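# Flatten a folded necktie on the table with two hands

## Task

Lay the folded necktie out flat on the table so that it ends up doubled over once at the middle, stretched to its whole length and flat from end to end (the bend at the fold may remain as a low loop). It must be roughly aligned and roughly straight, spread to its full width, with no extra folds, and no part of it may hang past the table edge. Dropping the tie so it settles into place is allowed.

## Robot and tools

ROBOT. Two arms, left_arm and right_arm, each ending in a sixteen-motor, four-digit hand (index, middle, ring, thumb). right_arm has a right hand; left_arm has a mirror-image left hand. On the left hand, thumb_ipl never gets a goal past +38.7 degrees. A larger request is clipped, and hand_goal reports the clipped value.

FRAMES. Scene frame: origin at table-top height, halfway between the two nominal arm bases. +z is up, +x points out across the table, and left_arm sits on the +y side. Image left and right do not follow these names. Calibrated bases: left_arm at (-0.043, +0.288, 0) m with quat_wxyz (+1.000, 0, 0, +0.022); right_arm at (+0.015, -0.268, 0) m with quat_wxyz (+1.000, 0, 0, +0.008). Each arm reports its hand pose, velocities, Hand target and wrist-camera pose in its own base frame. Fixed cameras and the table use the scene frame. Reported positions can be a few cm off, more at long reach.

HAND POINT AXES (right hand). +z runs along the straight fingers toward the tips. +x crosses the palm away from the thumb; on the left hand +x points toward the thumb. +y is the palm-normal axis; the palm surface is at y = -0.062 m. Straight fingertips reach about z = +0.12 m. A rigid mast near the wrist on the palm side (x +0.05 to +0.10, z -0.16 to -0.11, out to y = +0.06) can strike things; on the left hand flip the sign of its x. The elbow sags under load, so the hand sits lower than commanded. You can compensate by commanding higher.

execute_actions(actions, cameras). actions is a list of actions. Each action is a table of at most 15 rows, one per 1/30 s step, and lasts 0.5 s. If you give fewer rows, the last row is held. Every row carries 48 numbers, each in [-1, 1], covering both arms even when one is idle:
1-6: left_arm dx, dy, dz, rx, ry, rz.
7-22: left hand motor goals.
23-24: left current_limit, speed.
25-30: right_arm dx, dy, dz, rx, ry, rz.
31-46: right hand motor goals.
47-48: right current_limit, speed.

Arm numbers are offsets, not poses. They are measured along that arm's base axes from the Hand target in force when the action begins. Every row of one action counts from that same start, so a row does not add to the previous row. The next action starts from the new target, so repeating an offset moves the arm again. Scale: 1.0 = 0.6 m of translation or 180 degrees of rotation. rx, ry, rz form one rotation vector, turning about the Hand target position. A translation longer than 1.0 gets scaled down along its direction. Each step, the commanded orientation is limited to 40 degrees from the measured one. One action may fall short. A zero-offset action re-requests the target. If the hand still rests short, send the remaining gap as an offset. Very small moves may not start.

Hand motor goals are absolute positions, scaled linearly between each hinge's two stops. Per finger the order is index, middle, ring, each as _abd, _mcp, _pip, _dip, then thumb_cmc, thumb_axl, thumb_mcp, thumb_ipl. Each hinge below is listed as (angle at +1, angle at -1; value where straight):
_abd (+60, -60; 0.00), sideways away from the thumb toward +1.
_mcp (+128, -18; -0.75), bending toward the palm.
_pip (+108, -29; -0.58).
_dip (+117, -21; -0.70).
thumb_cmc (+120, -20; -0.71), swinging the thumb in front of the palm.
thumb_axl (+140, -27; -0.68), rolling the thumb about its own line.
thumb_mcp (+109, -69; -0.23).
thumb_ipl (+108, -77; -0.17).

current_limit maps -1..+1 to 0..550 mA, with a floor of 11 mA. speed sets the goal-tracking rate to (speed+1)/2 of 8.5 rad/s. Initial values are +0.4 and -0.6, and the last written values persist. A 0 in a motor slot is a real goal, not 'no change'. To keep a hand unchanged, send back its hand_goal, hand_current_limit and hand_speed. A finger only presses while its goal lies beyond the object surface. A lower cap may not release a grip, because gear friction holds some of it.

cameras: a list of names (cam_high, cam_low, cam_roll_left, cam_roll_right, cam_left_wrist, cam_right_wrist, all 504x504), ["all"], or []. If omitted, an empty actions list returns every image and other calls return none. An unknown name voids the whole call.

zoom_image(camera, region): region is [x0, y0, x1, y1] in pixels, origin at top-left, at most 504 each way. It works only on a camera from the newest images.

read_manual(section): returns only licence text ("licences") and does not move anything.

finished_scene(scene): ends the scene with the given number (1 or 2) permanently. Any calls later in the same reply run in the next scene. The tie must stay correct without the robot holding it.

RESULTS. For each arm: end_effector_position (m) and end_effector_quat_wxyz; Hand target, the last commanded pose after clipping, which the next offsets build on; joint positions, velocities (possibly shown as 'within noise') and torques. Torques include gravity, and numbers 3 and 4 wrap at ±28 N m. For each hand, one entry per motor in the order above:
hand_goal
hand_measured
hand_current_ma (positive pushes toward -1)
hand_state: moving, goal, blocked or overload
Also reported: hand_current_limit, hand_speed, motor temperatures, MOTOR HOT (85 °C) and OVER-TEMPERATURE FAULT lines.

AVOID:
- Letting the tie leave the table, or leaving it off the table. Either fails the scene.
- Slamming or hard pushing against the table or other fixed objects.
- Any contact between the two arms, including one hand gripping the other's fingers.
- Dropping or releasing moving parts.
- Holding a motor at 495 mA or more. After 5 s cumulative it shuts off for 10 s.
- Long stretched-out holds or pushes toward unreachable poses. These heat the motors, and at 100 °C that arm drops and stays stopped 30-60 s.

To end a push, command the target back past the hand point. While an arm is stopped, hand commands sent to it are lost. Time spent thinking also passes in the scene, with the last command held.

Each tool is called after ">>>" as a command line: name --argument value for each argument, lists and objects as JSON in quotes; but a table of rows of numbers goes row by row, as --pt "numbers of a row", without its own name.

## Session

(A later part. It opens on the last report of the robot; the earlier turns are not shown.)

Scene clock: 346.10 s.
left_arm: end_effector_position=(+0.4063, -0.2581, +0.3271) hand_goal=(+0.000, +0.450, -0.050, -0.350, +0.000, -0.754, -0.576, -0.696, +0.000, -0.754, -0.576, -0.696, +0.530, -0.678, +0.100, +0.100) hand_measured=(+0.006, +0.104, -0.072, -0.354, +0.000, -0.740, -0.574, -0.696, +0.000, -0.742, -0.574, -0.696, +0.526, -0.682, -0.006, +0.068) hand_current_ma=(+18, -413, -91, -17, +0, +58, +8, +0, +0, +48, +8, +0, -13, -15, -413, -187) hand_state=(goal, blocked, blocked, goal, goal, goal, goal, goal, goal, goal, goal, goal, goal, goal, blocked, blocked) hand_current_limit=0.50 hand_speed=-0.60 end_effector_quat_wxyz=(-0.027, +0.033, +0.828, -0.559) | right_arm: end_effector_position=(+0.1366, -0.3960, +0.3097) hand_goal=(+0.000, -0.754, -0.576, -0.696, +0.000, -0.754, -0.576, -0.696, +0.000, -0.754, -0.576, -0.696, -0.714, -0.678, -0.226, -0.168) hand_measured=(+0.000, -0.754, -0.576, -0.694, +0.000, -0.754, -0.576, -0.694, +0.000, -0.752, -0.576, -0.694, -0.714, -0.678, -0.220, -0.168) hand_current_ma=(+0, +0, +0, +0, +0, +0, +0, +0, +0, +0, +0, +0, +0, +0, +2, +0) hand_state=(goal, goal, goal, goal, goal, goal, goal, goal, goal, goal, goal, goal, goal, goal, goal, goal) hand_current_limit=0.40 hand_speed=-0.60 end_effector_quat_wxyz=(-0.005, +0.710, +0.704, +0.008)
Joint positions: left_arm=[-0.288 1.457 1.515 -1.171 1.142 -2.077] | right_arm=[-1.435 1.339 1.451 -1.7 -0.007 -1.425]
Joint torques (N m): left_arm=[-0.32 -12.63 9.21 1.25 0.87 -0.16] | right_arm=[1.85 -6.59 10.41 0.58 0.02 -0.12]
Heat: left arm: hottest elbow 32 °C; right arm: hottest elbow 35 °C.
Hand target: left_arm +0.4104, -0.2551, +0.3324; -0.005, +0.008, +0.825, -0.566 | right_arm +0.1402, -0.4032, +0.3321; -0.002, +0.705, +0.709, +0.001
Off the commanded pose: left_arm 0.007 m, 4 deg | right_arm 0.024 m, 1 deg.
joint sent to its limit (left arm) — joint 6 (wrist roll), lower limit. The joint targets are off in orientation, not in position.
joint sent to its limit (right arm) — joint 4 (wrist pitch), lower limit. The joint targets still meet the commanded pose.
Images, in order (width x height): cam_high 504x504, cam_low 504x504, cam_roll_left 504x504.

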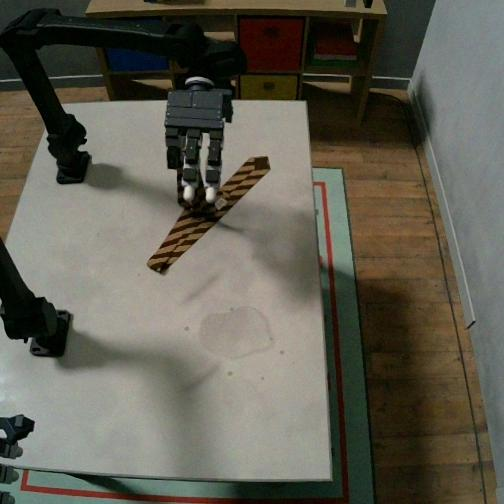

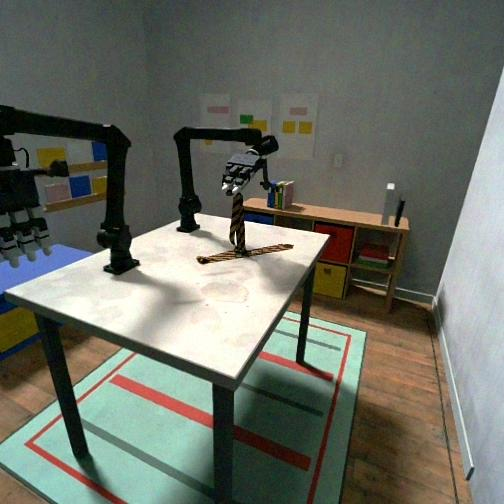

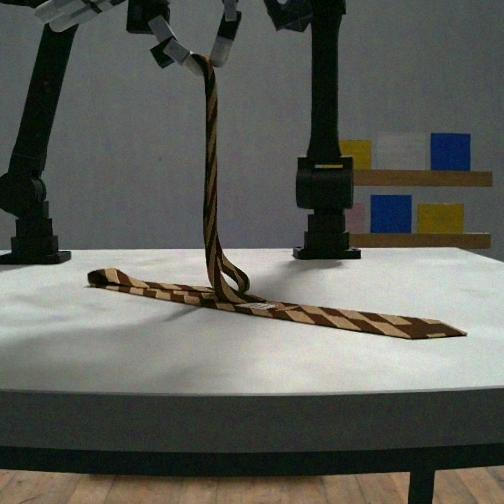

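>>> execute_actions --actions '[[[-0.06,-0.15,0.04,0,0,0,0,0.45,-0.05,-0.35,0,-0.754,-0.576,-0.696,0,-0.754,-0.576,-0.696,0.53,-0.678,0.1,0.1,0.5,-0.6,0,0,0,0,0,0,0,-0.754,-0.576,-0.696,0,-0.754,-0.576,-0.696,0,-0.754,-0.576,-0.696,-0.714,-0.678,-0.226,-0.168,0.4,-0.6]],[[-0.03,-0.15,0.04,0,0,0,0,0.45,-0.05,-0.35,0,-0.754,-0.576,-0.696,0,-0.754,-0.576,-0.696,0.53,-0.678,0.1,0.1,0.5,-0.6,0,0,0,0,0,0,0,-0.754,-0.576,-0.696,0,-0.754,-0.576,-0.696,0,-0.754,-0.576,-0.696,-0.714,-0.678,-0.226,-0.168,0.4,-0.6]]]' --cameras '["cam_high","cam_low","cam_roll_left"]'

Scene clock: 348.00 s.
left_arm: end_effector_position=(+0.3470, -0.4337, +0.3543) hand_goal=(+0.000, +0.450, -0.050, -0.350, +0.000, -0.754, -0.576, -0.696, +0.000, -0.754, -0.576, -0.696, +0.530, -0.678, +0.100, +0.100) hand_measured=(+0.004, +0.106, -0.074, -0.354, +0.000, -0.740, -0.574, -0.696, +0.000, -0.742, -0.574, -0.696, +0.526, -0.682, -0.006, +0.068) hand_current_ma=(+15, -413, -98, -19, -1, +63, +8, +0, -1, +55, +8, +0, -14, -15, -412, -187) hand_state=(goal, blocked, blocked, goal, goal, goal, goal, goal, goal, goal, goal, goal, goal, goal, blocked, blocked) hand_current_limit=0.50 hand_speed=-0.60 end_effector_quat_wxyz=(-0.111, +0.185, +0.829, -0.516) | right_arm: end_effector_position=(+0.1366, -0.3960, +0.3097) hand_goal=(+0.000, -0.754, -0.576, -0.696, +0.000, -0.754, -0.576, -0.696, +0.000, -0.754, -0.576, -0.696, -0.714, -0.678, -0.226, -0.168) hand_measured=(+0.000, -0.754, -0.576, -0.694, +0.000, -0.754, -0.576, -0.694, +0.000, -0.752, -0.576, -0.694, -0.714, -0.678, -0.220, -0.168) hand_current_ma=(+0, +0, +0, +0, +0, +0, +0, +0, +0, +0, +0, +0, +0, +0, +2, +0) hand_state=(goal, goal, goal, goal, goal, goal, goal, goal, goal, goal, goal, goal, goal, goal, goal, goal) hand_current_limit=0.40 hand_speed=-0.60 end_effector_quat_wxyz=(-0.005, +0.710, +0.704, +0.008)
Joint positions: left_arm=[-0.678 1.671 1.864 -1.304 1.055 -2.081] | right_arm=[-1.435 1.339 1.451 -1.7 -0.007 -1.425]
Joint torques (N m): left_arm=[-0.56 -14.97 13.39 0.57 0.85 -0.14] | right_arm=[2.26 -7.41 10.56 0.49 0.08 -0.15]
Heat: left arm: hottest elbow 32 °C; right arm: hottest elbow 35 °C.
Hand target: left_arm +0.3564, -0.4352, +0.3804; -0.005, +0.008, +0.825, -0.566 | right_arm +0.1402, -0.4032, +0.3321; -0.002, +0.705, +0.709, +0.001
Off the commanded pose: left_arm 0.028 m, 24 deg | right_arm 0.024 m, 1 deg.
joint sent to its limit (left arm) — joint 6 (wrist roll), lower limit. The joint targets are off in orientation, not in position.
joint sent to its limit (right arm) — joint 4 (wrist pitch), lower limit. The joint targets still meet the commanded pose.
Images, in order (width x height): cam_high 504x504, cam_low 504x504, cam_roll_left 504x504.

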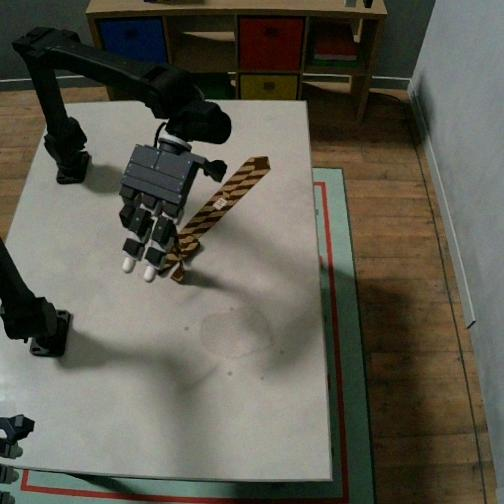

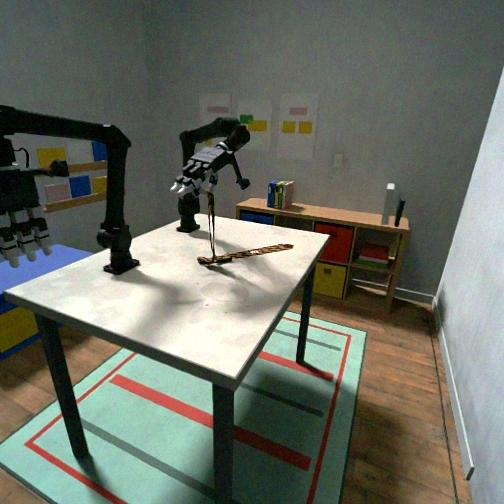

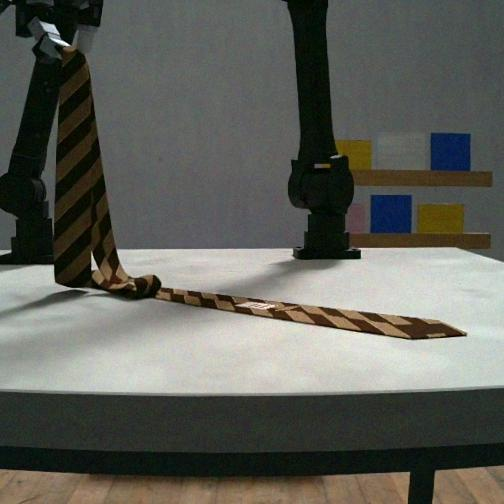

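>>> zoom_image --camera "cam_roll_left" --region '[0, 20, 280, 340]'

>>> zoom_image --camera "cam_high" --region '[110, 140, 290, 300]'

Scaled by 1.575 from the camera's 504x504 image, which has a finer 720x720 frame.

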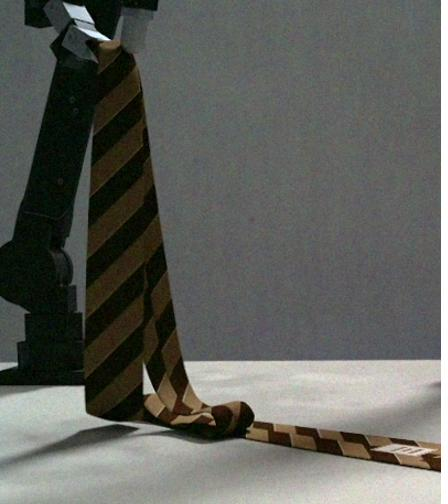

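Scaled by 2.800 from the camera's 504x504 image, which has a finer 720x720 frame.

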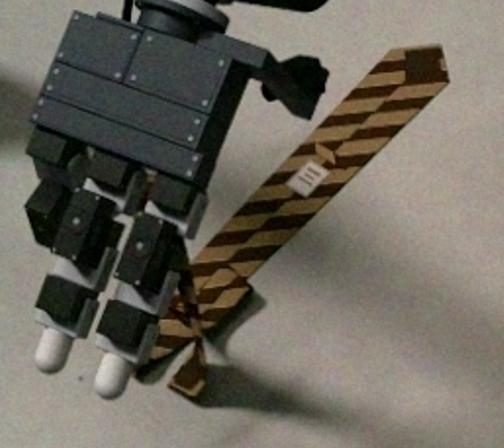

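>>> execute_actions --actions '[[[-0.03,-0.15,0.06,0,0,0,0,0.45,-0.05,-0.35,0,-0.754,-0.576,-0.696,0,-0.754,-0.576,-0.696,0.53,-0.678,0.1,0.1,0.5,-0.6,0,0,0,0,0,0,0,-0.754,-0.576,-0.696,0,-0.754,-0.576,-0.696,0,-0.754,-0.576,-0.696,-0.714,-0.678,-0.226,-0.168,0.4,-0.6]]]' --cameras '["cam_high","cam_roll_right","cam_roll_left"]'

>>> zoom_image --camera "cam_roll_left" --region '[0, 20, 280, 340]'

>>> zoom_image --camera "cam_high" --region '[90, 180, 270, 340]'

Scene clock: 349.67 s.
left_arm: end_effector_position=(+0.3315, -0.5259, +0.3922) hand_goal=(+0.000, +0.450, -0.050, -0.350, +0.000, -0.754, -0.576, -0.696, +0.000, -0.754, -0.576, -0.696, +0.530, -0.678, +0.100, +0.100) hand_measured=(+0.002, +0.106, -0.074, -0.356, +0.000, -0.738, -0.574, -0.696, +0.000, -0.742, -0.574, -0.696, +0.526, -0.682, -0.006, +0.068) hand_current_ma=(+9, -413, -101, -20, -1, +66, +8, +0, -1, +56, +9, +0, -16, -15, -413, -187) hand_state=(goal, blocked, blocked, goal, goal, goal, goal, goal, goal, goal, goal, goal, goal, goal, blocked, blocked) hand_current_limit=0.50 hand_speed=-0.60 end_effector_quat_wxyz=(-0.113, +0.252, +0.822, -0.498) | right_arm: end_effector_position=(+0.1366, -0.3960, +0.3097) hand_goal=(+0.000, -0.754, -0.576, -0.696, +0.000, -0.754, -0.576, -0.696, +0.000, -0.754, -0.576, -0.696, -0.714, -0.678, -0.226, -0.168) hand_measured=(+0.000, -0.754, -0.576, -0.694, +0.000, -0.754, -0.576, -0.694, +0.000, -0.752, -0.576, -0.694, -0.714, -0.678, -0.220, -0.168) hand_current_ma=(+0, +0, +0, +0, +0, +0, +0, +0, +0, +0, +0, +0, +0, +0, +2, +0) hand_state=(goal, goal, goal, goal, goal, goal, goal, goal, goal, goal, goal, goal, goal, goal, goal, goal) hand_current_limit=0.40 hand_speed=-0.60 end_effector_quat_wxyz=(-0.005, +0.710, +0.704, +0.008)
Joint positions: left_arm=[-0.828 1.889 2.284 -1.457 0.992 -2.084] | right_arm=[-1.435 1.339 1.451 -1.7 -0.007 -1.425]
Joint torques (N m): left_arm=[-0.32 -17.9 12.92 0.66 0.82 -0.1] | right_arm=[1.44 -7 10.71 0.66 0.04 -0.13]
Heat: left arm: hottest elbow 32 °C; right arm: hottest elbow 36 °C.
Hand target: left_arm +0.3385, -0.5251, +0.4165; -0.005, +0.008, +0.825, -0.566 | right_arm +0.1402, -0.4032, +0.3321; -0.002, +0.705, +0.709, +0.001
Off the commanded pose: left_arm 0.025 m, 32 deg | right_arm 0.024 m, 1 deg.
joint sent to its limit (left arm) — joint 6 (wrist roll), lower limit. The joint targets are off in orientation, not in position.
joint sent to its limit (right arm) — joint 4 (wrist pitch), lower limit. The joint targets still meet the commanded pose.
Images, in order (width x height): cam_high 504x504, cam_roll_left 504x504, cam_roll_right 504x504.

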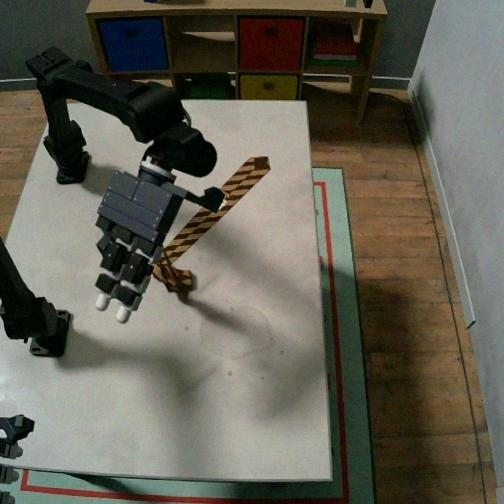

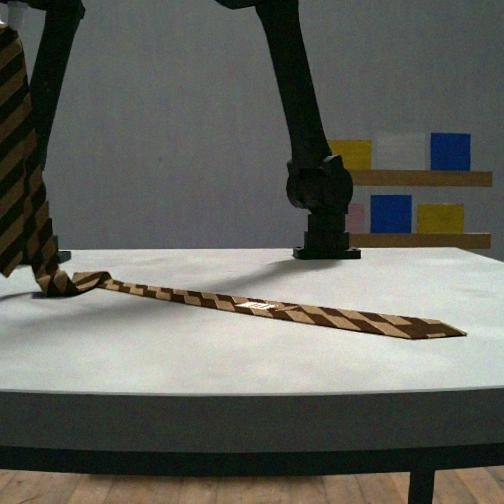

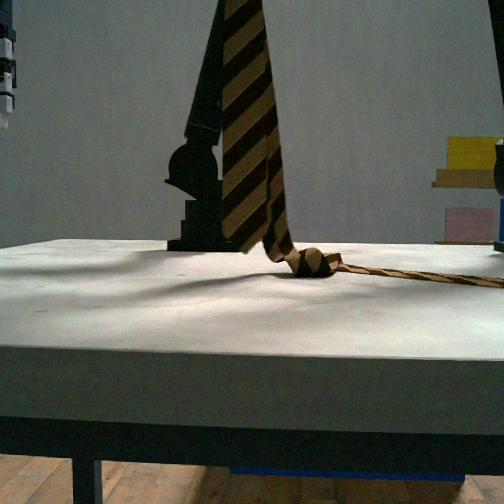

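Scaled by 1.575 from the camera's 504x504 image, which has a finer 720x720 frame.

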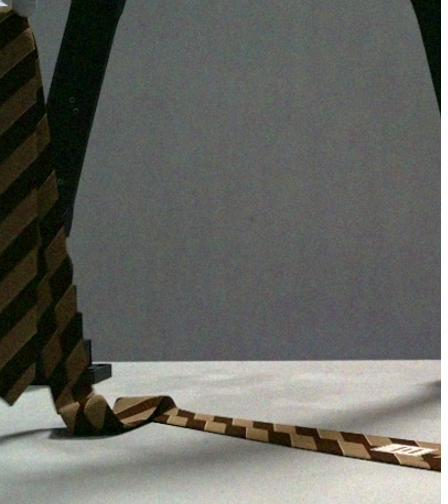

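Scaled by 2.800 from the camera's 504x504 image, which has a finer 720x720 frame.

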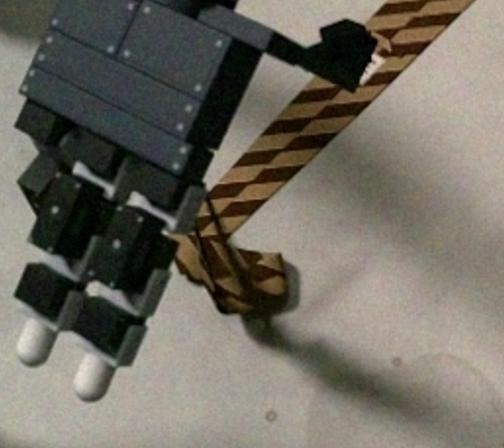

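>>> execute_actions --actions '[[[0.0,-0.12,0.08,0,0,0,0,0.45,-0.05,-0.35,0,-0.754,-0.576,-0.696,0,-0.754,-0.576,-0.696,0.53,-0.678,0.1,0.1,0.5,-0.6,0,0,0,0,0,0,0,-0.754,-0.576,-0.696,0,-0.754,-0.576,-0.696,0,-0.754,-0.576,-0.696,-0.714,-0.678,-0.226,-0.168,0.4,-0.6]]]' --cameras '["cam_high","cam_roll_right","cam_roll_left"]'

>>> zoom_image --camera "cam_high" --region '[90, 180, 270, 340]'

Scene clock: 350.80 s.
left_arm: end_effector_position=(+0.3385, -0.5998, +0.4432) hand_goal=(+0.000, +0.450, -0.050, -0.350, +0.000, -0.754, -0.576, -0.696, +0.000, -0.754, -0.576, -0.696, +0.530, -0.678, +0.100, +0.100) hand_measured=(+0.000, +0.106, -0.074, -0.356, -0.002, -0.738, -0.574, -0.696, -0.002, -0.742, -0.574, -0.696, +0.524, -0.682, -0.004, +0.068) hand_current_ma=(+1, -413, -106, -22, -4, +66, +9, +0, -4, +54, +10, +0, -20, -15, -412, -187) hand_state=(goal, blocked, blocked, goal, goal, goal, goal, goal, goal, goal, goal, goal, goal, goal, blocked, blocked) hand_current_limit=0.50 hand_speed=-0.60 end_effector_quat_wxyz=(-0.025, +0.317, +0.798, -0.512) | right_arm: end_effector_position=(+0.1366, -0.3960, +0.3097) hand_goal=(+0.000, -0.754, -0.576, -0.696, +0.000, -0.754, -0.576, -0.696, +0.000, -0.754, -0.576, -0.696, -0.714, -0.678, -0.226, -0.168) hand_measured=(+0.000, -0.754, -0.576, -0.694, +0.000, -0.754, -0.576, -0.694, +0.000, -0.752, -0.576, -0.694, -0.714, -0.678, -0.220, -0.168) hand_current_ma=(+0, +0, +0, +0, +0, +0, +0, +0, +0, +0, +0, +0, +0, +0, +2, +0) hand_state=(goal, goal, goal, goal, goal, goal, goal, goal, goal, goal, goal, goal, goal, goal, goal, goal) hand_current_limit=0.40 hand_speed=-0.60 end_effector_quat_wxyz=(-0.005, +0.710, +0.704, +0.008)
Joint positions: left_arm=[-0.918 2.14 2.839 -1.551 0.889 -2.087] | right_arm=[-1.435 1.339 1.451 -1.7 -0.007 -1.425]
Joint torques (N m): left_arm=[-0.62 -20.13 11.69 1.01 0.6 -0.04] | right_arm=[2.32 -7.24 10.77 0.55 0.05 -0.12]
Heat: left arm: hottest elbow 32 °C; right arm: hottest elbow 36 °C.
Hand target: left_arm +0.3384, -0.5971, +0.4643; -0.005, +0.008, +0.825, -0.566 | right_arm +0.1402, -0.4032, +0.3321; -0.002, +0.705, +0.709, +0.001
Off the commanded pose: left_arm 0.022 m, 36 deg | right_arm 0.024 m, 1 deg.
joint sent to its limit (left arm) — joint 6 (wrist roll), lower limit. The joint targets are off in orientation, not in position.
joint sent to its limit (right arm) — joint 4 (wrist pitch), lower limit. The joint targets still meet the commanded pose.
Images, in order (width x height): cam_high 504x504, cam_roll_left 504x504, cam_roll_right 504x504.

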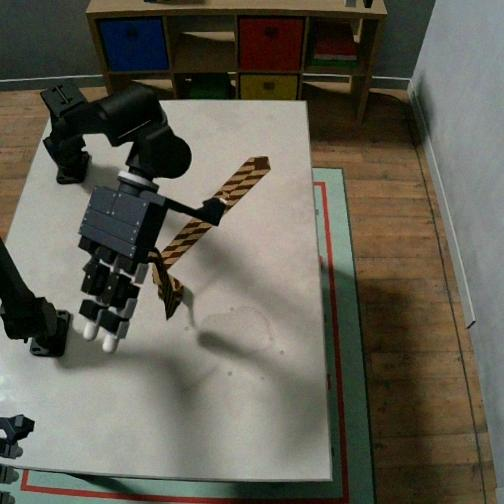

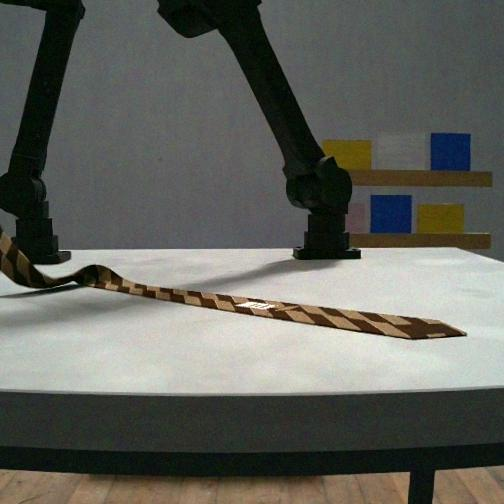

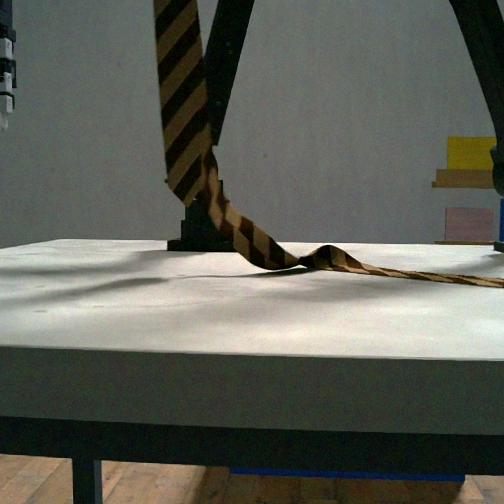

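Scaled by 2.800 from the camera's 504x504 image, which has a finer 720x720 frame.

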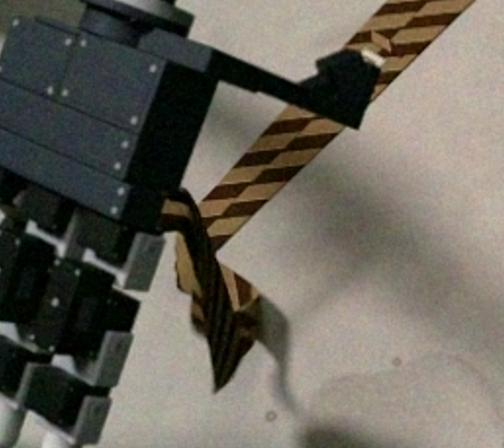

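>>> execute_actions --actions '[[[0.0,-0.12,-0.02,0,0,0,0,0.45,-0.05,-0.35,0,-0.754,-0.576,-0.696,0,-0.754,-0.576,-0.696,0.53,-0.678,0.1,0.1,0.5,-0.6,0,0,0,0,0,0,0,-0.754,-0.576,-0.696,0,-0.754,-0.576,-0.696,0,-0.754,-0.576,-0.696,-0.714,-0.678,-0.226,-0.168,0.4,-0.6]]]' --cameras '["cam_high","cam_roll_right","cam_roll_left"]'

>>> zoom_image --camera "cam_high" --region '[90, 180, 270, 360]'

>>> zoom_image --camera "cam_roll_right" --region '[100, 0, 504, 300]'

Scene clock: 352.13 s.
left_arm: end_effector_position=(+0.3352, -0.6712, +0.4209) hand_goal=(+0.000, +0.450, -0.050, -0.350, +0.000, -0.754, -0.576, -0.696, +0.000, -0.754, -0.576, -0.696, +0.530, -0.678, +0.100, +0.100) hand_measured=(-0.002, +0.106, -0.076, -0.356, -0.002, -0.740, -0.574, -0.696, -0.002, -0.744, -0.574, -0.696, +0.524, -0.682, -0.004, +0.068) hand_current_ma=(-5, -413, -108, -24, -7, +58, +9, +0, -7, +47, +10, +0, -26, -15, -413, -187) hand_state=(goal, blocked, blocked, goal, goal, goal, goal, goal, goal, goal, goal, goal, goal, goal, blocked, blocked) hand_current_limit=0.50 hand_speed=-0.60 end_effector_quat_wxyz=(+0.039, +0.354, +0.781, -0.513) | right_arm: end_effector_position=(+0.1366, -0.3960, +0.3097) hand_goal=(+0.000, -0.754, -0.576, -0.696, +0.000, -0.754, -0.576, -0.696, +0.000, -0.754, -0.576, -0.696, -0.714, -0.678, -0.226, -0.168) hand_measured=(+0.000, -0.754, -0.576, -0.694, +0.000, -0.754, -0.576, -0.694, +0.000, -0.752, -0.576, -0.694, -0.714, -0.678, -0.220, -0.168) hand_current_ma=(+0, +0, +0, +0, +0, +0, +0, +0, +0, +0, +0, +0, +0, +0, +2, +0) hand_state=(goal, goal, goal, goal, goal, goal, goal, goal, goal, goal, goal, goal, goal, goal, goal, goal) hand_current_limit=0.40 hand_speed=-0.60 end_effector_quat_wxyz=(-0.005, +0.710, +0.704, +0.008)
Joint positions: left_arm=[-1.005 2.221 2.888 -1.387 0.775 -2.089] | right_arm=[-1.435 1.339 1.451 -1.7 -0.007 -1.425]
Joint torques (N m): left_arm=[-0.62 -22.89 11.1 2 0.54 0.01] | right_arm=[1.9 -7 10.66 0.5 0.04 -0.12]
Heat: left arm: hottest elbow 32 °C; right arm: hottest elbow 36 °C.
Hand target: left_arm +0.3383, -0.6691, +0.4525; -0.004, +0.017, +0.825, -0.565 | right_arm +0.1402, -0.4032, +0.3321; -0.002, +0.705, +0.709, +0.001
Off the commanded pose: left_arm 0.032 m, 41 deg; orientation clipped | right_arm 0.024 m, 1 deg.
elbow stopped short (left arm): the move would have taken joint 3 (elbow) straighter than the controller allows.
joint sent to its limit (left arm) — joint 6 (wrist roll), lower limit. The joint targets are off in orientation, not in position.
joint sent to its limit (right arm) — joint 4 (wrist pitch), lower limit. The joint targets still meet the commanded pose.
Images, in order (width x height): cam_high 504x504, cam_roll_left 504x504, cam_roll_right 504x504.

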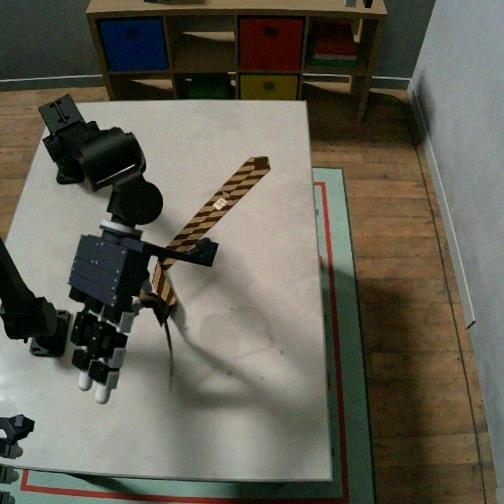

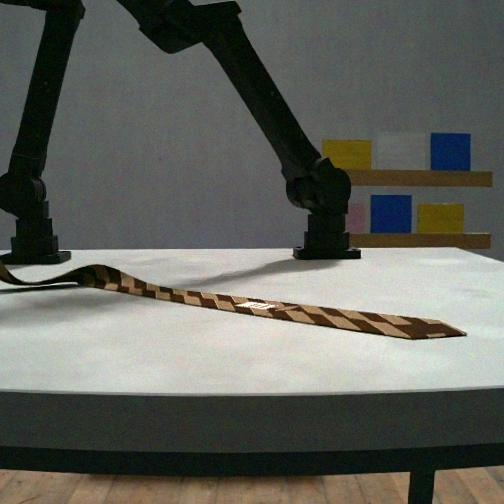

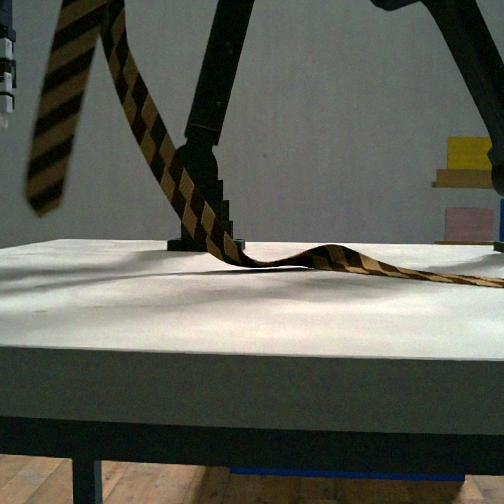

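Scaled by 2.800 from the camera's 504x504 image, which has a finer 720x720 frame.

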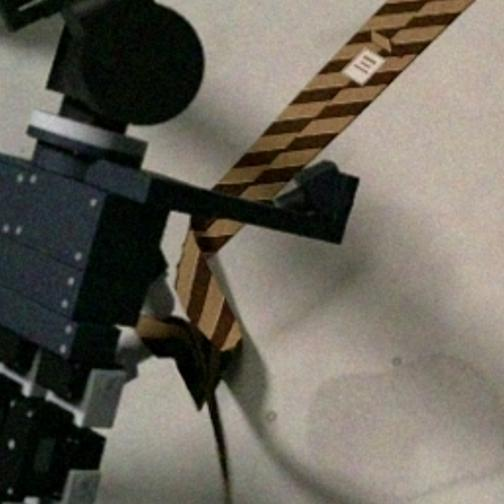

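Scaled by 1.248 from the camera's 504x504 image, which has a finer 720x720 frame.

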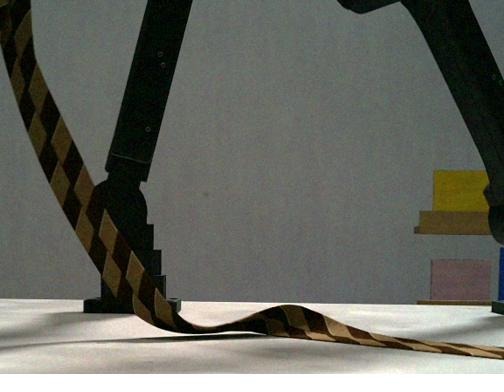

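>>> execute_actions --actions '[[[-0.08,0.08,-0.06,0,0,0,0,0.45,-0.05,-0.35,0,-0.754,-0.576,-0.696,0,-0.754,-0.576,-0.696,0.53,-0.678,0.1,0.1,0.5,-0.6,0,0,0,0,0,0,0,-0.754,-0.576,-0.696,0,-0.754,-0.576,-0.696,0,-0.754,-0.576,-0.696,-0.714,-0.678,-0.226,-0.168,0.4,-0.6]]]' --cameras '["cam_high","cam_roll_right","cam_low"]'

>>> zoom_image --camera "cam_high" --region '[90, 180, 270, 360]'

>>> zoom_image --camera "cam_roll_right" --region '[100, 0, 504, 300]'

Scene clock: 354.07 s.
left_arm: end_effector_position=(+0.2866, -0.6278, +0.4009) hand_goal=(+0.000, +0.450, -0.050, -0.350, +0.000, -0.754, -0.576, -0.696, +0.000, -0.754, -0.576, -0.696, +0.530, -0.678, +0.100, +0.100) hand_measured=(+0.002, +0.106, -0.076, -0.356, +0.000, -0.742, -0.574, -0.696, +0.000, -0.744, -0.574, -0.696, +0.526, -0.680, -0.002, +0.068) hand_current_ma=(+5, -413, -110, -24, -1, +49, +8, +0, -1, +39, +9, +0, -16, -13, -412, -187) hand_state=(goal, blocked, blocked, goal, goal, goal, goal, goal, goal, goal, goal, goal, goal, goal, blocked, blocked) hand_current_limit=0.50 hand_speed=-0.60 end_effector_quat_wxyz=(-0.090, +0.332, +0.806, -0.482) | right_arm: end_effector_position=(+0.1366, -0.3960, +0.3097) hand_goal=(+0.000, -0.754, -0.576, -0.696, +0.000, -0.754, -0.576, -0.696, +0.000, -0.754, -0.576, -0.696, -0.714, -0.678, -0.226, -0.168) hand_measured=(+0.000, -0.754, -0.576, -0.694, +0.000, -0.754, -0.576, -0.694, +0.000, -0.752, -0.576, -0.694, -0.714, -0.678, -0.220, -0.168) hand_current_ma=(+0, +0, +0, +0, +0, +0, +0, +0, +0, +0, +0, +0, +0, +0, +2, +0) hand_state=(goal, goal, goal, goal, goal, goal, goal, goal, goal, goal, goal, goal, goal, goal, goal, goal) hand_current_limit=0.40 hand_speed=-0.60 end_effector_quat_wxyz=(-0.005, +0.710, +0.704, +0.008)
Joint positions: left_arm=[-1.003 2.184 2.818 -1.604 0.891 -2.086] | right_arm=[-1.435 1.339 1.451 -1.7 -0.007 -1.425]
Joint torques (N m): left_arm=[-0.38 -21.66 9.44 0.84 0.77 -0.06] | right_arm=[2.02 -6.95 10.76 0.47 0.04 -0.16]
Heat: left arm: hottest elbow 33 °C; right arm: hottest elbow 36 °C.
Hand target: left_arm +0.2904, -0.6211, +0.4164; -0.004, +0.017, +0.825, -0.565 | right_arm +0.1402, -0.4032, +0.3321; -0.002, +0.705, +0.709, +0.001
Off the commanded pose: left_arm 0.017 m, 39 deg | right_arm 0.024 m, 1 deg.
joint sent to its limit (left arm) — joint 6 (wrist roll), lower limit. The joint targets are off in orientation, not in position.
joint sent to its limit (right arm) — joint 4 (wrist pitch), lower limit. The joint targets still meet the commanded pose.
Images, in order (width x height): cam_high 504x504, cam_low 504x504, cam_roll_right 504x504.

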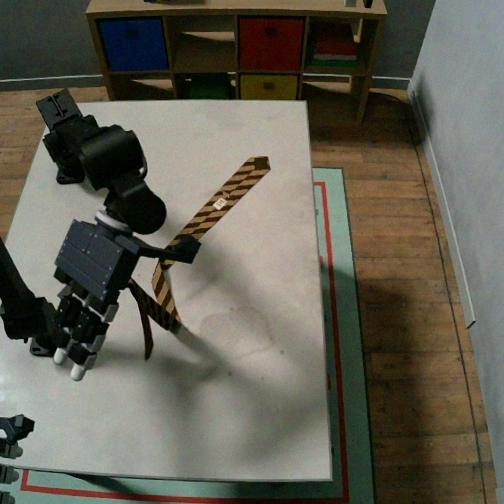

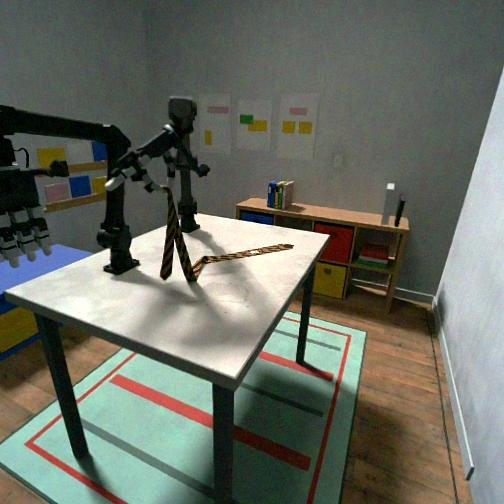

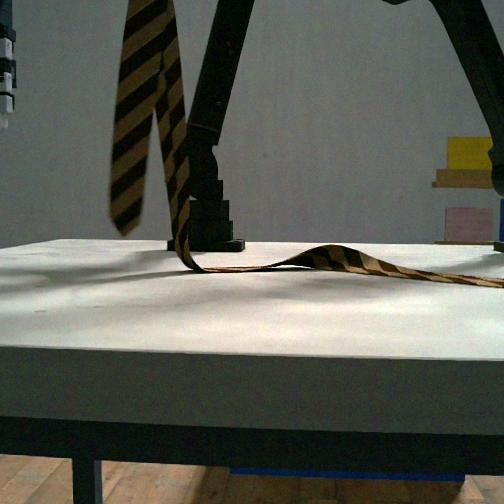

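Scaled by 2.800 from the camera's 504x504 image, which has a finer 720x720 frame.

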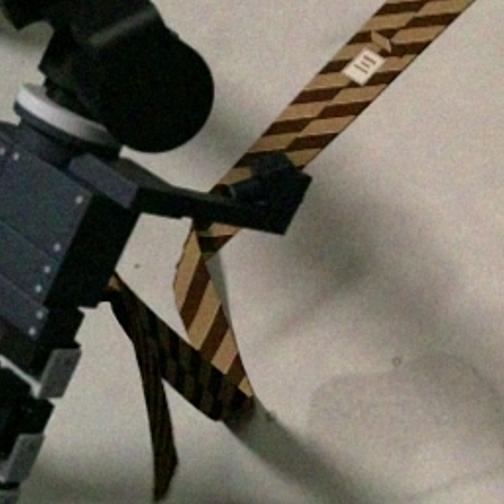

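Scaled by 1.248 from the camera's 504x504 image, which has a finer 720x720 frame.

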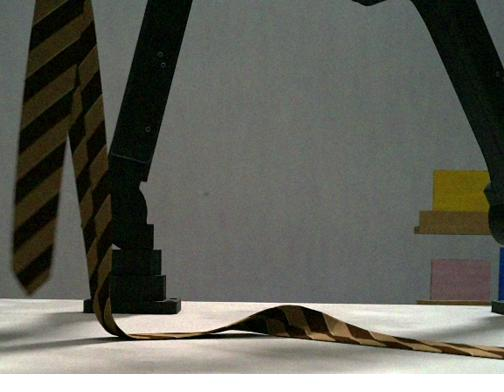

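>>> zoom_image --camera "cam_high" --region '[130, 240, 210, 340]'

>>> zoom_image --camera "cam_roll_right" --region '[140, 200, 440, 300]'

>>> zoom_image --camera "cam_low" --region '[140, 170, 300, 300]'

Scaled by 5.040 from the camera's 504x504 image, which has a finer 720x720 frame.

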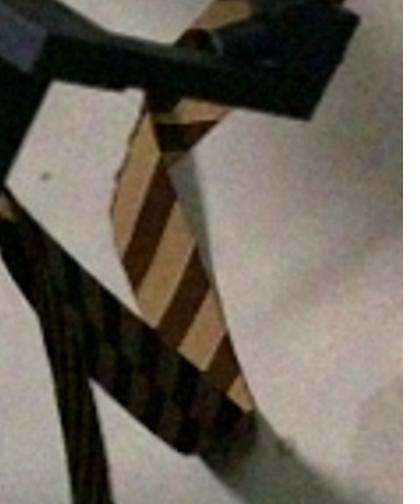

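Scaled by 1.680 from the camera's 504x504 image, which has a finer 720x720 frame.

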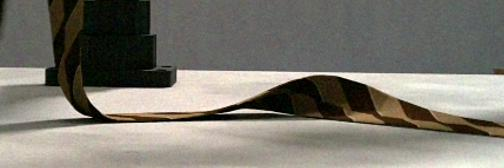

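Scaled by 3.150 from the camera's 504x504 image, which has a finer 720x720 frame.

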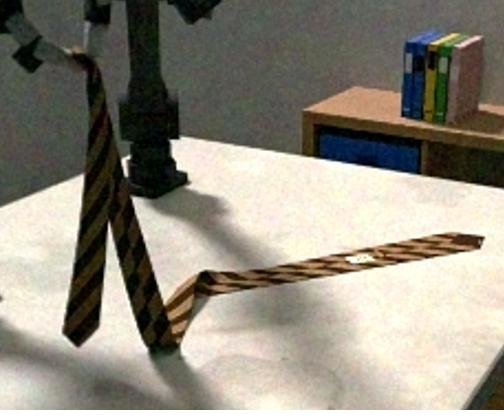

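>>> execute_actions --actions '[[[0.0,0.12,0.14,0,0,0,0,0.45,-0.05,-0.35,0,-0.754,-0.576,-0.696,0,-0.754,-0.576,-0.696,0.53,-0.678,0.1,0.1,0.5,-0.6,0,0,0,0,0,0,0,-0.754,-0.576,-0.696,0,-0.754,-0.576,-0.696,0,-0.754,-0.576,-0.696,-0.714,-0.678,-0.226,-0.168,0.4,-0.6]],[[0.0,0.14,0.12,0,0,0,0,0.45,-0.05,-0.35,0,-0.754,-0.576,-0.696,0,-0.754,-0.576,-0.696,0.53,-0.678,0.1,0.1,0.5,-0.6,0,0,0,0,0,0,0,-0.754,-0.576,-0.696,0,-0.754,-0.576,-0.696,0,-0.754,-0.576,-0.696,-0.714,-0.678,-0.226,-0.168,0.4,-0.6]],[[0.0,0.06,0.08,0,0,0,0,0.45,-0.05,-0.35,0,-0.754,-0.576,-0.696,0,-0.754,-0.576,-0.696,0.53,-0.678,0.1,0.1,0.5,-0.6,0,0,0,0,0,0,0,-0.754,-0.576,-0.696,0,-0.754,-0.576,-0.696,0,-0.754,-0.576,-0.696,-0.714,-0.678,-0.226,-0.168,0.4,-0.6]]]' --cameras '["cam_high","cam_roll_right","cam_roll_left","cam_low"]'

>>> zoom_image --camera "cam_low" --region '[130, 100, 310, 280]'

>>> zoom_image --camera "cam_high" --region '[110, 180, 250, 320]'

Scene clock: 359.53 s.
left_arm: end_effector_position=(+0.2975, -0.4388, +0.5974) hand_goal=(+0.000, +0.450, -0.050, -0.350, +0.000, -0.754, -0.576, -0.696, +0.000, -0.754, -0.576, -0.696, +0.530, -0.678, +0.100, +0.100) hand_measured=(+0.002, +0.106, -0.076, -0.356, +0.000, -0.742, -0.574, -0.696, +0.000, -0.744, -0.574, -0.696, +0.526, -0.680, -0.002, +0.068) hand_current_ma=(+7, -413, -114, -26, +0, +55, +8, +0, +0, +45, +9, +0, -14, -12, -413, -187) hand_state=(goal, blocked, blocked, goal, goal, goal, goal, goal, goal, goal, goal, goal, goal, goal, blocked, blocked) hand_current_limit=0.50 hand_speed=-0.60 end_effector_quat_wxyz=(+0.015, +0.289, +0.772, -0.566) | right_arm: end_effector_position=(+0.1366, -0.3960, +0.3097) hand_goal=(+0.000, -0.754, -0.576, -0.696, +0.000, -0.754, -0.576, -0.696, +0.000, -0.754, -0.576, -0.696, -0.714, -0.678, -0.226, -0.168) hand_measured=(+0.000, -0.754, -0.576, -0.694, +0.000, -0.754, -0.576, -0.694, +0.000, -0.752, -0.576, -0.694, -0.714, -0.678, -0.220, -0.168) hand_current_ma=(+0, +0, +0, +0, +0, +0, +0, +0, +0, +0, +0, +0, +0, +0, +2, +0) hand_state=(goal, goal, goal, goal, goal, goal, goal, goal, goal, goal, goal, goal, goal, goal, goal, goal) hand_current_limit=0.40 hand_speed=-0.60 end_effector_quat_wxyz=(-0.005, +0.710, +0.704, +0.008)
Joint positions: left_arm=[-0.756 1.801 2.74 -1.692 1.017 -2.086] | right_arm=[-1.435 1.339 1.451 -1.7 -0.007 -1.425]
Joint torques (N m): left_arm=[-0.62 -15.09 9.65 1.13 0.68 -0.03] | right_arm=[2.14 -7.59 10.65 0.55 0.09 -0.17]
Heat: left arm: hottest elbow 33 °C; right arm: hottest elbow 36 °C.
Hand target: left_arm +0.2905, -0.4292, +0.6204; -0.004, +0.017, +0.825, -0.565 | right_arm +0.1402, -0.4032, +0.3321; -0.002, +0.705, +0.709, +0.001
Off the commanded pose: left_arm 0.026 m, 32 deg | right_arm 0.024 m, 1 deg.
joint sent to its limit (left arm) — joint 4 (wrist pitch), lower limit; joint 6 (wrist roll), lower limit. The joint targets are off in orientation, not in position.
joint sent to its limit (right arm) — joint 4 (wrist pitch), lower limit. The joint targets still meet the commanded pose.
Images, in order (width x height): cam_high 504x504, cam_low 504x504, cam_roll_left 504x504, cam_roll_right 504x504.

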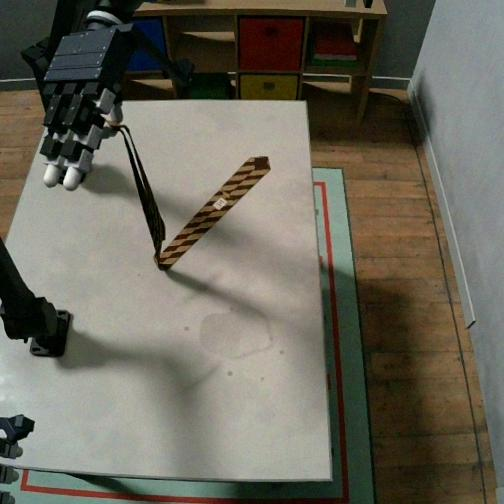

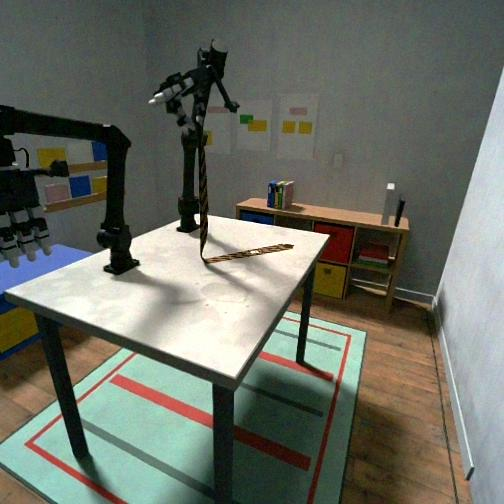

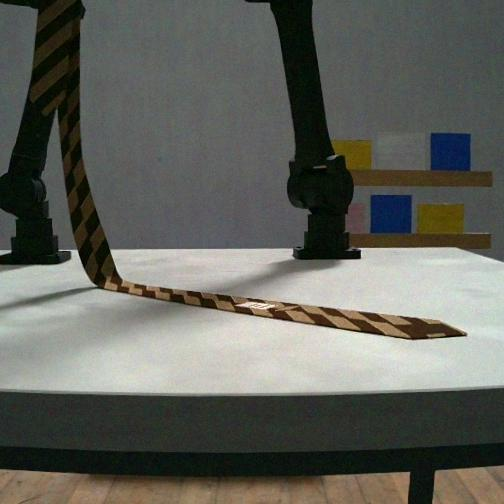

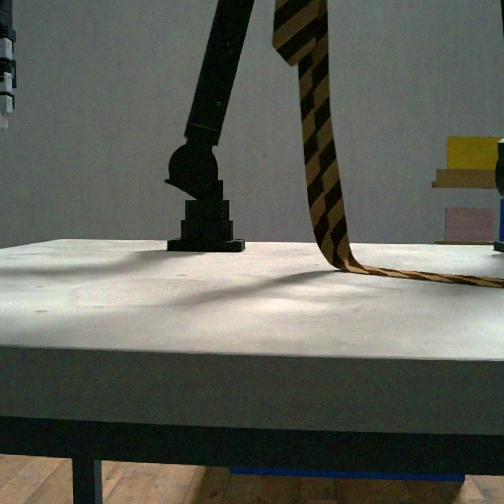

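Scaled by 2.800 from the camera's 504x504 image, which has a finer 720x720 frame.

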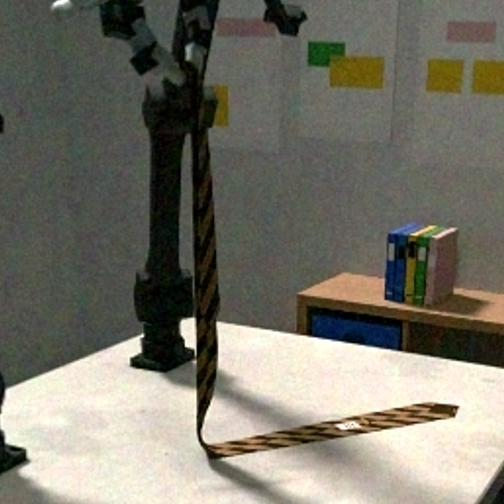

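Scaled by 3.600 from the camera's 504x504 image, which has a finer 720x720 frame.

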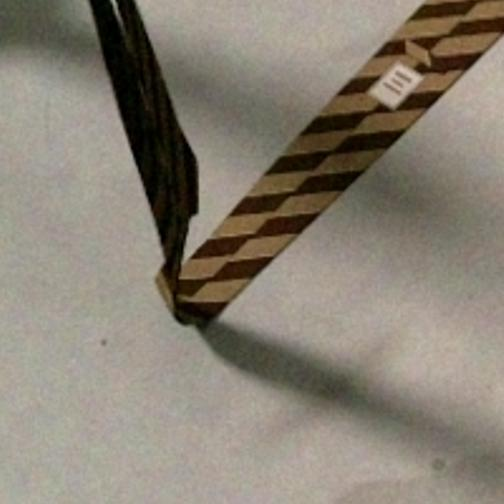

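>>> execute_actions --actions '[[[-0.0,-0.16,-0.07,0,0,0,0,0.45,-0.05,-0.35,0,-0.754,-0.576,-0.696,0,-0.754,-0.576,-0.696,0.53,-0.678,0.1,0.1,0.5,-0.6,0,0,0,0,0,0,0,-0.754,-0.576,-0.696,0,-0.754,-0.576,-0.696,0,-0.754,-0.576,-0.696,-0.714,-0.678,-0.226,-0.168,0.4,-0.6]],[[-0.02,-0.14,-0.13,0,0,0,0,0.45,-0.05,-0.35,0,-0.754,-0.576,-0.696,0,-0.754,-0.576,-0.696,0.53,-0.678,0.1,0.1,0.5,-0.6,0,0,0,0,0,0,0,-0.754,-0.576,-0.696,0,-0.754,-0.576,-0.696,0,-0.754,-0.576,-0.696,-0.714,-0.678,-0.226,-0.168,0.4,-0.6]]]' --cameras '["cam_high","cam_roll_right","cam_low"]'

>>> zoom_image --camera "cam_high" --region '[110, 200, 250, 340]'

>>> zoom_image --camera "cam_low" --region '[130, 120, 310, 300]'

Scene clock: 364.50 s.
left_arm: end_effector_position=(+0.2741, -0.6156, +0.4742) hand_goal=(+0.000, +0.450, -0.050, -0.350, +0.000, -0.754, -0.576, -0.696, +0.000, -0.754, -0.576, -0.696, +0.530, -0.678, +0.100, +0.100) hand_measured=(+0.000, +0.106, -0.076, -0.356, -0.002, -0.742, -0.574, -0.696, -0.002, -0.744, -0.574, -0.696, +0.524, -0.680, -0.002, +0.068) hand_current_ma=(-1, -413, -115, -27, -5, +50, +8, +0, -5, +43, +9, +0, -21, -12, -412, -187) hand_state=(goal, blocked, blocked, goal, goal, goal, goal, goal, goal, goal, goal, goal, goal, goal, blocked, blocked) hand_current_limit=0.50 hand_speed=-0.60 end_effector_quat_wxyz=(-0.017, +0.359, +0.782, -0.509) | right_arm: end_effector_position=(+0.1366, -0.3960, +0.3097) hand_goal=(+0.000, -0.754, -0.576, -0.696, +0.000, -0.754, -0.576, -0.696, +0.000, -0.754, -0.576, -0.696, -0.714, -0.678, -0.226, -0.168) hand_measured=(+0.000, -0.754, -0.576, -0.694, +0.000, -0.754, -0.576, -0.694, +0.000, -0.752, -0.576, -0.694, -0.714, -0.678, -0.220, -0.168) hand_current_ma=(+0, +0, +0, +0, +0, +0, +0, +0, +0, +0, +0, +0, +0, +0, +2, +0) hand_state=(goal, goal, goal, goal, goal, goal, goal, goal, goal, goal, goal, goal, goal, goal, goal, goal) hand_current_limit=0.40 hand_speed=-0.60 end_effector_quat_wxyz=(-0.005, +0.710, +0.704, +0.008)
Joint positions: left_arm=[-1.021 2.121 2.905 -1.587 0.839 -2.088] | right_arm=[-1.435 1.339 1.451 -1.7 -0.007 -1.425]
Joint torques (N m): left_arm=[-0.15 -21.42 9.03 1.85 0.66 -0.01] | right_arm=[1.61 -7.71 10.56 0.54 0.03 -0.12]
Heat: left arm: hottest elbow 33 °C; right arm: hottest elbow 36 °C.
Hand target: left_arm +0.2784, -0.6092, +0.5005; -0.004, +0.019, +0.825, -0.565 | right_arm +0.1402, -0.4032, +0.3321; -0.002, +0.705, +0.709, +0.001
Off the commanded pose: left_arm 0.027 m, 40 deg; orientation clipped | right_arm 0.024 m, 1 deg.
elbow stopped short (left arm): the move would have taken joint 3 (elbow) straighter than the controller allows.
joint sent to its limit (left arm) — joint 6 (wrist roll), lower limit. The joint targets are off in orientation, not in position.
joint sent to its limit (right arm) — joint 4 (wrist pitch), lower limit. The joint targets still meet the commanded pose.
Images, in order (width x height): cam_high 504x504, cam_low 504x504, cam_roll_right 504x504.

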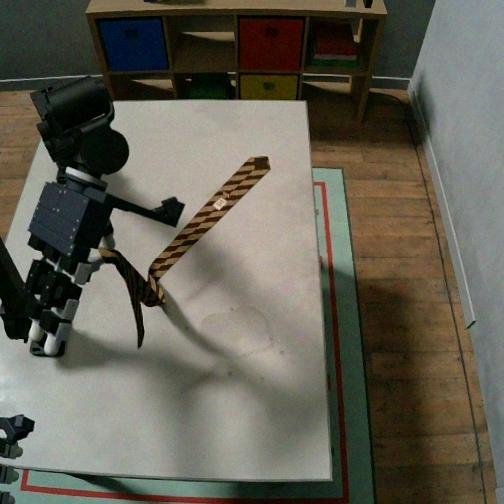

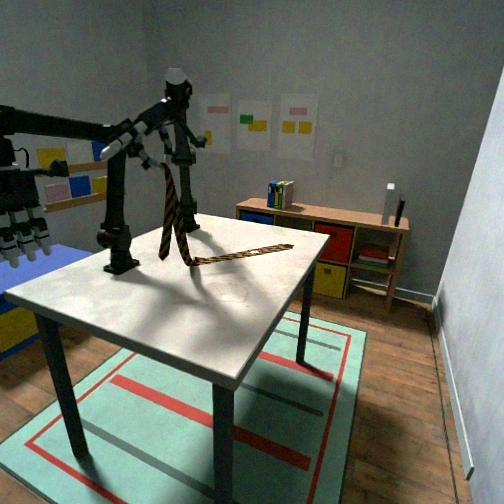

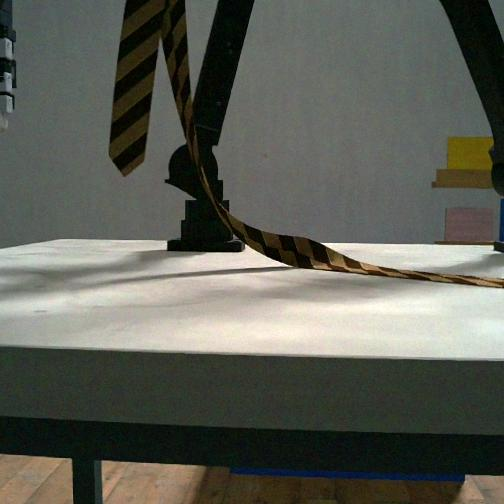

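Scaled by 3.600 from the camera's 504x504 image, which has a finer 720x720 frame.

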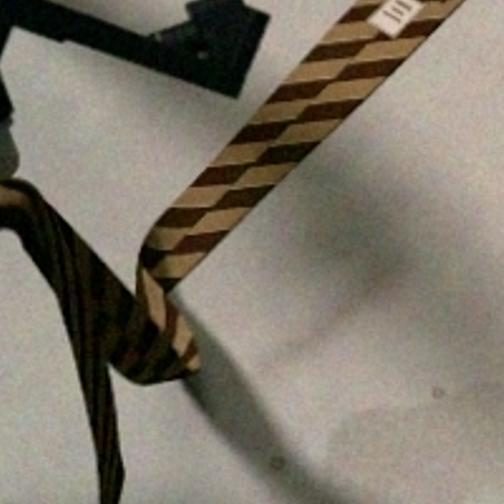

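Scaled by 2.800 from the camera's 504x504 image, which has a finer 720x720 frame.

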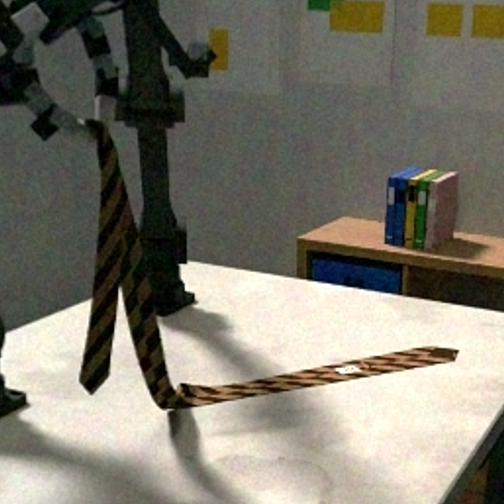

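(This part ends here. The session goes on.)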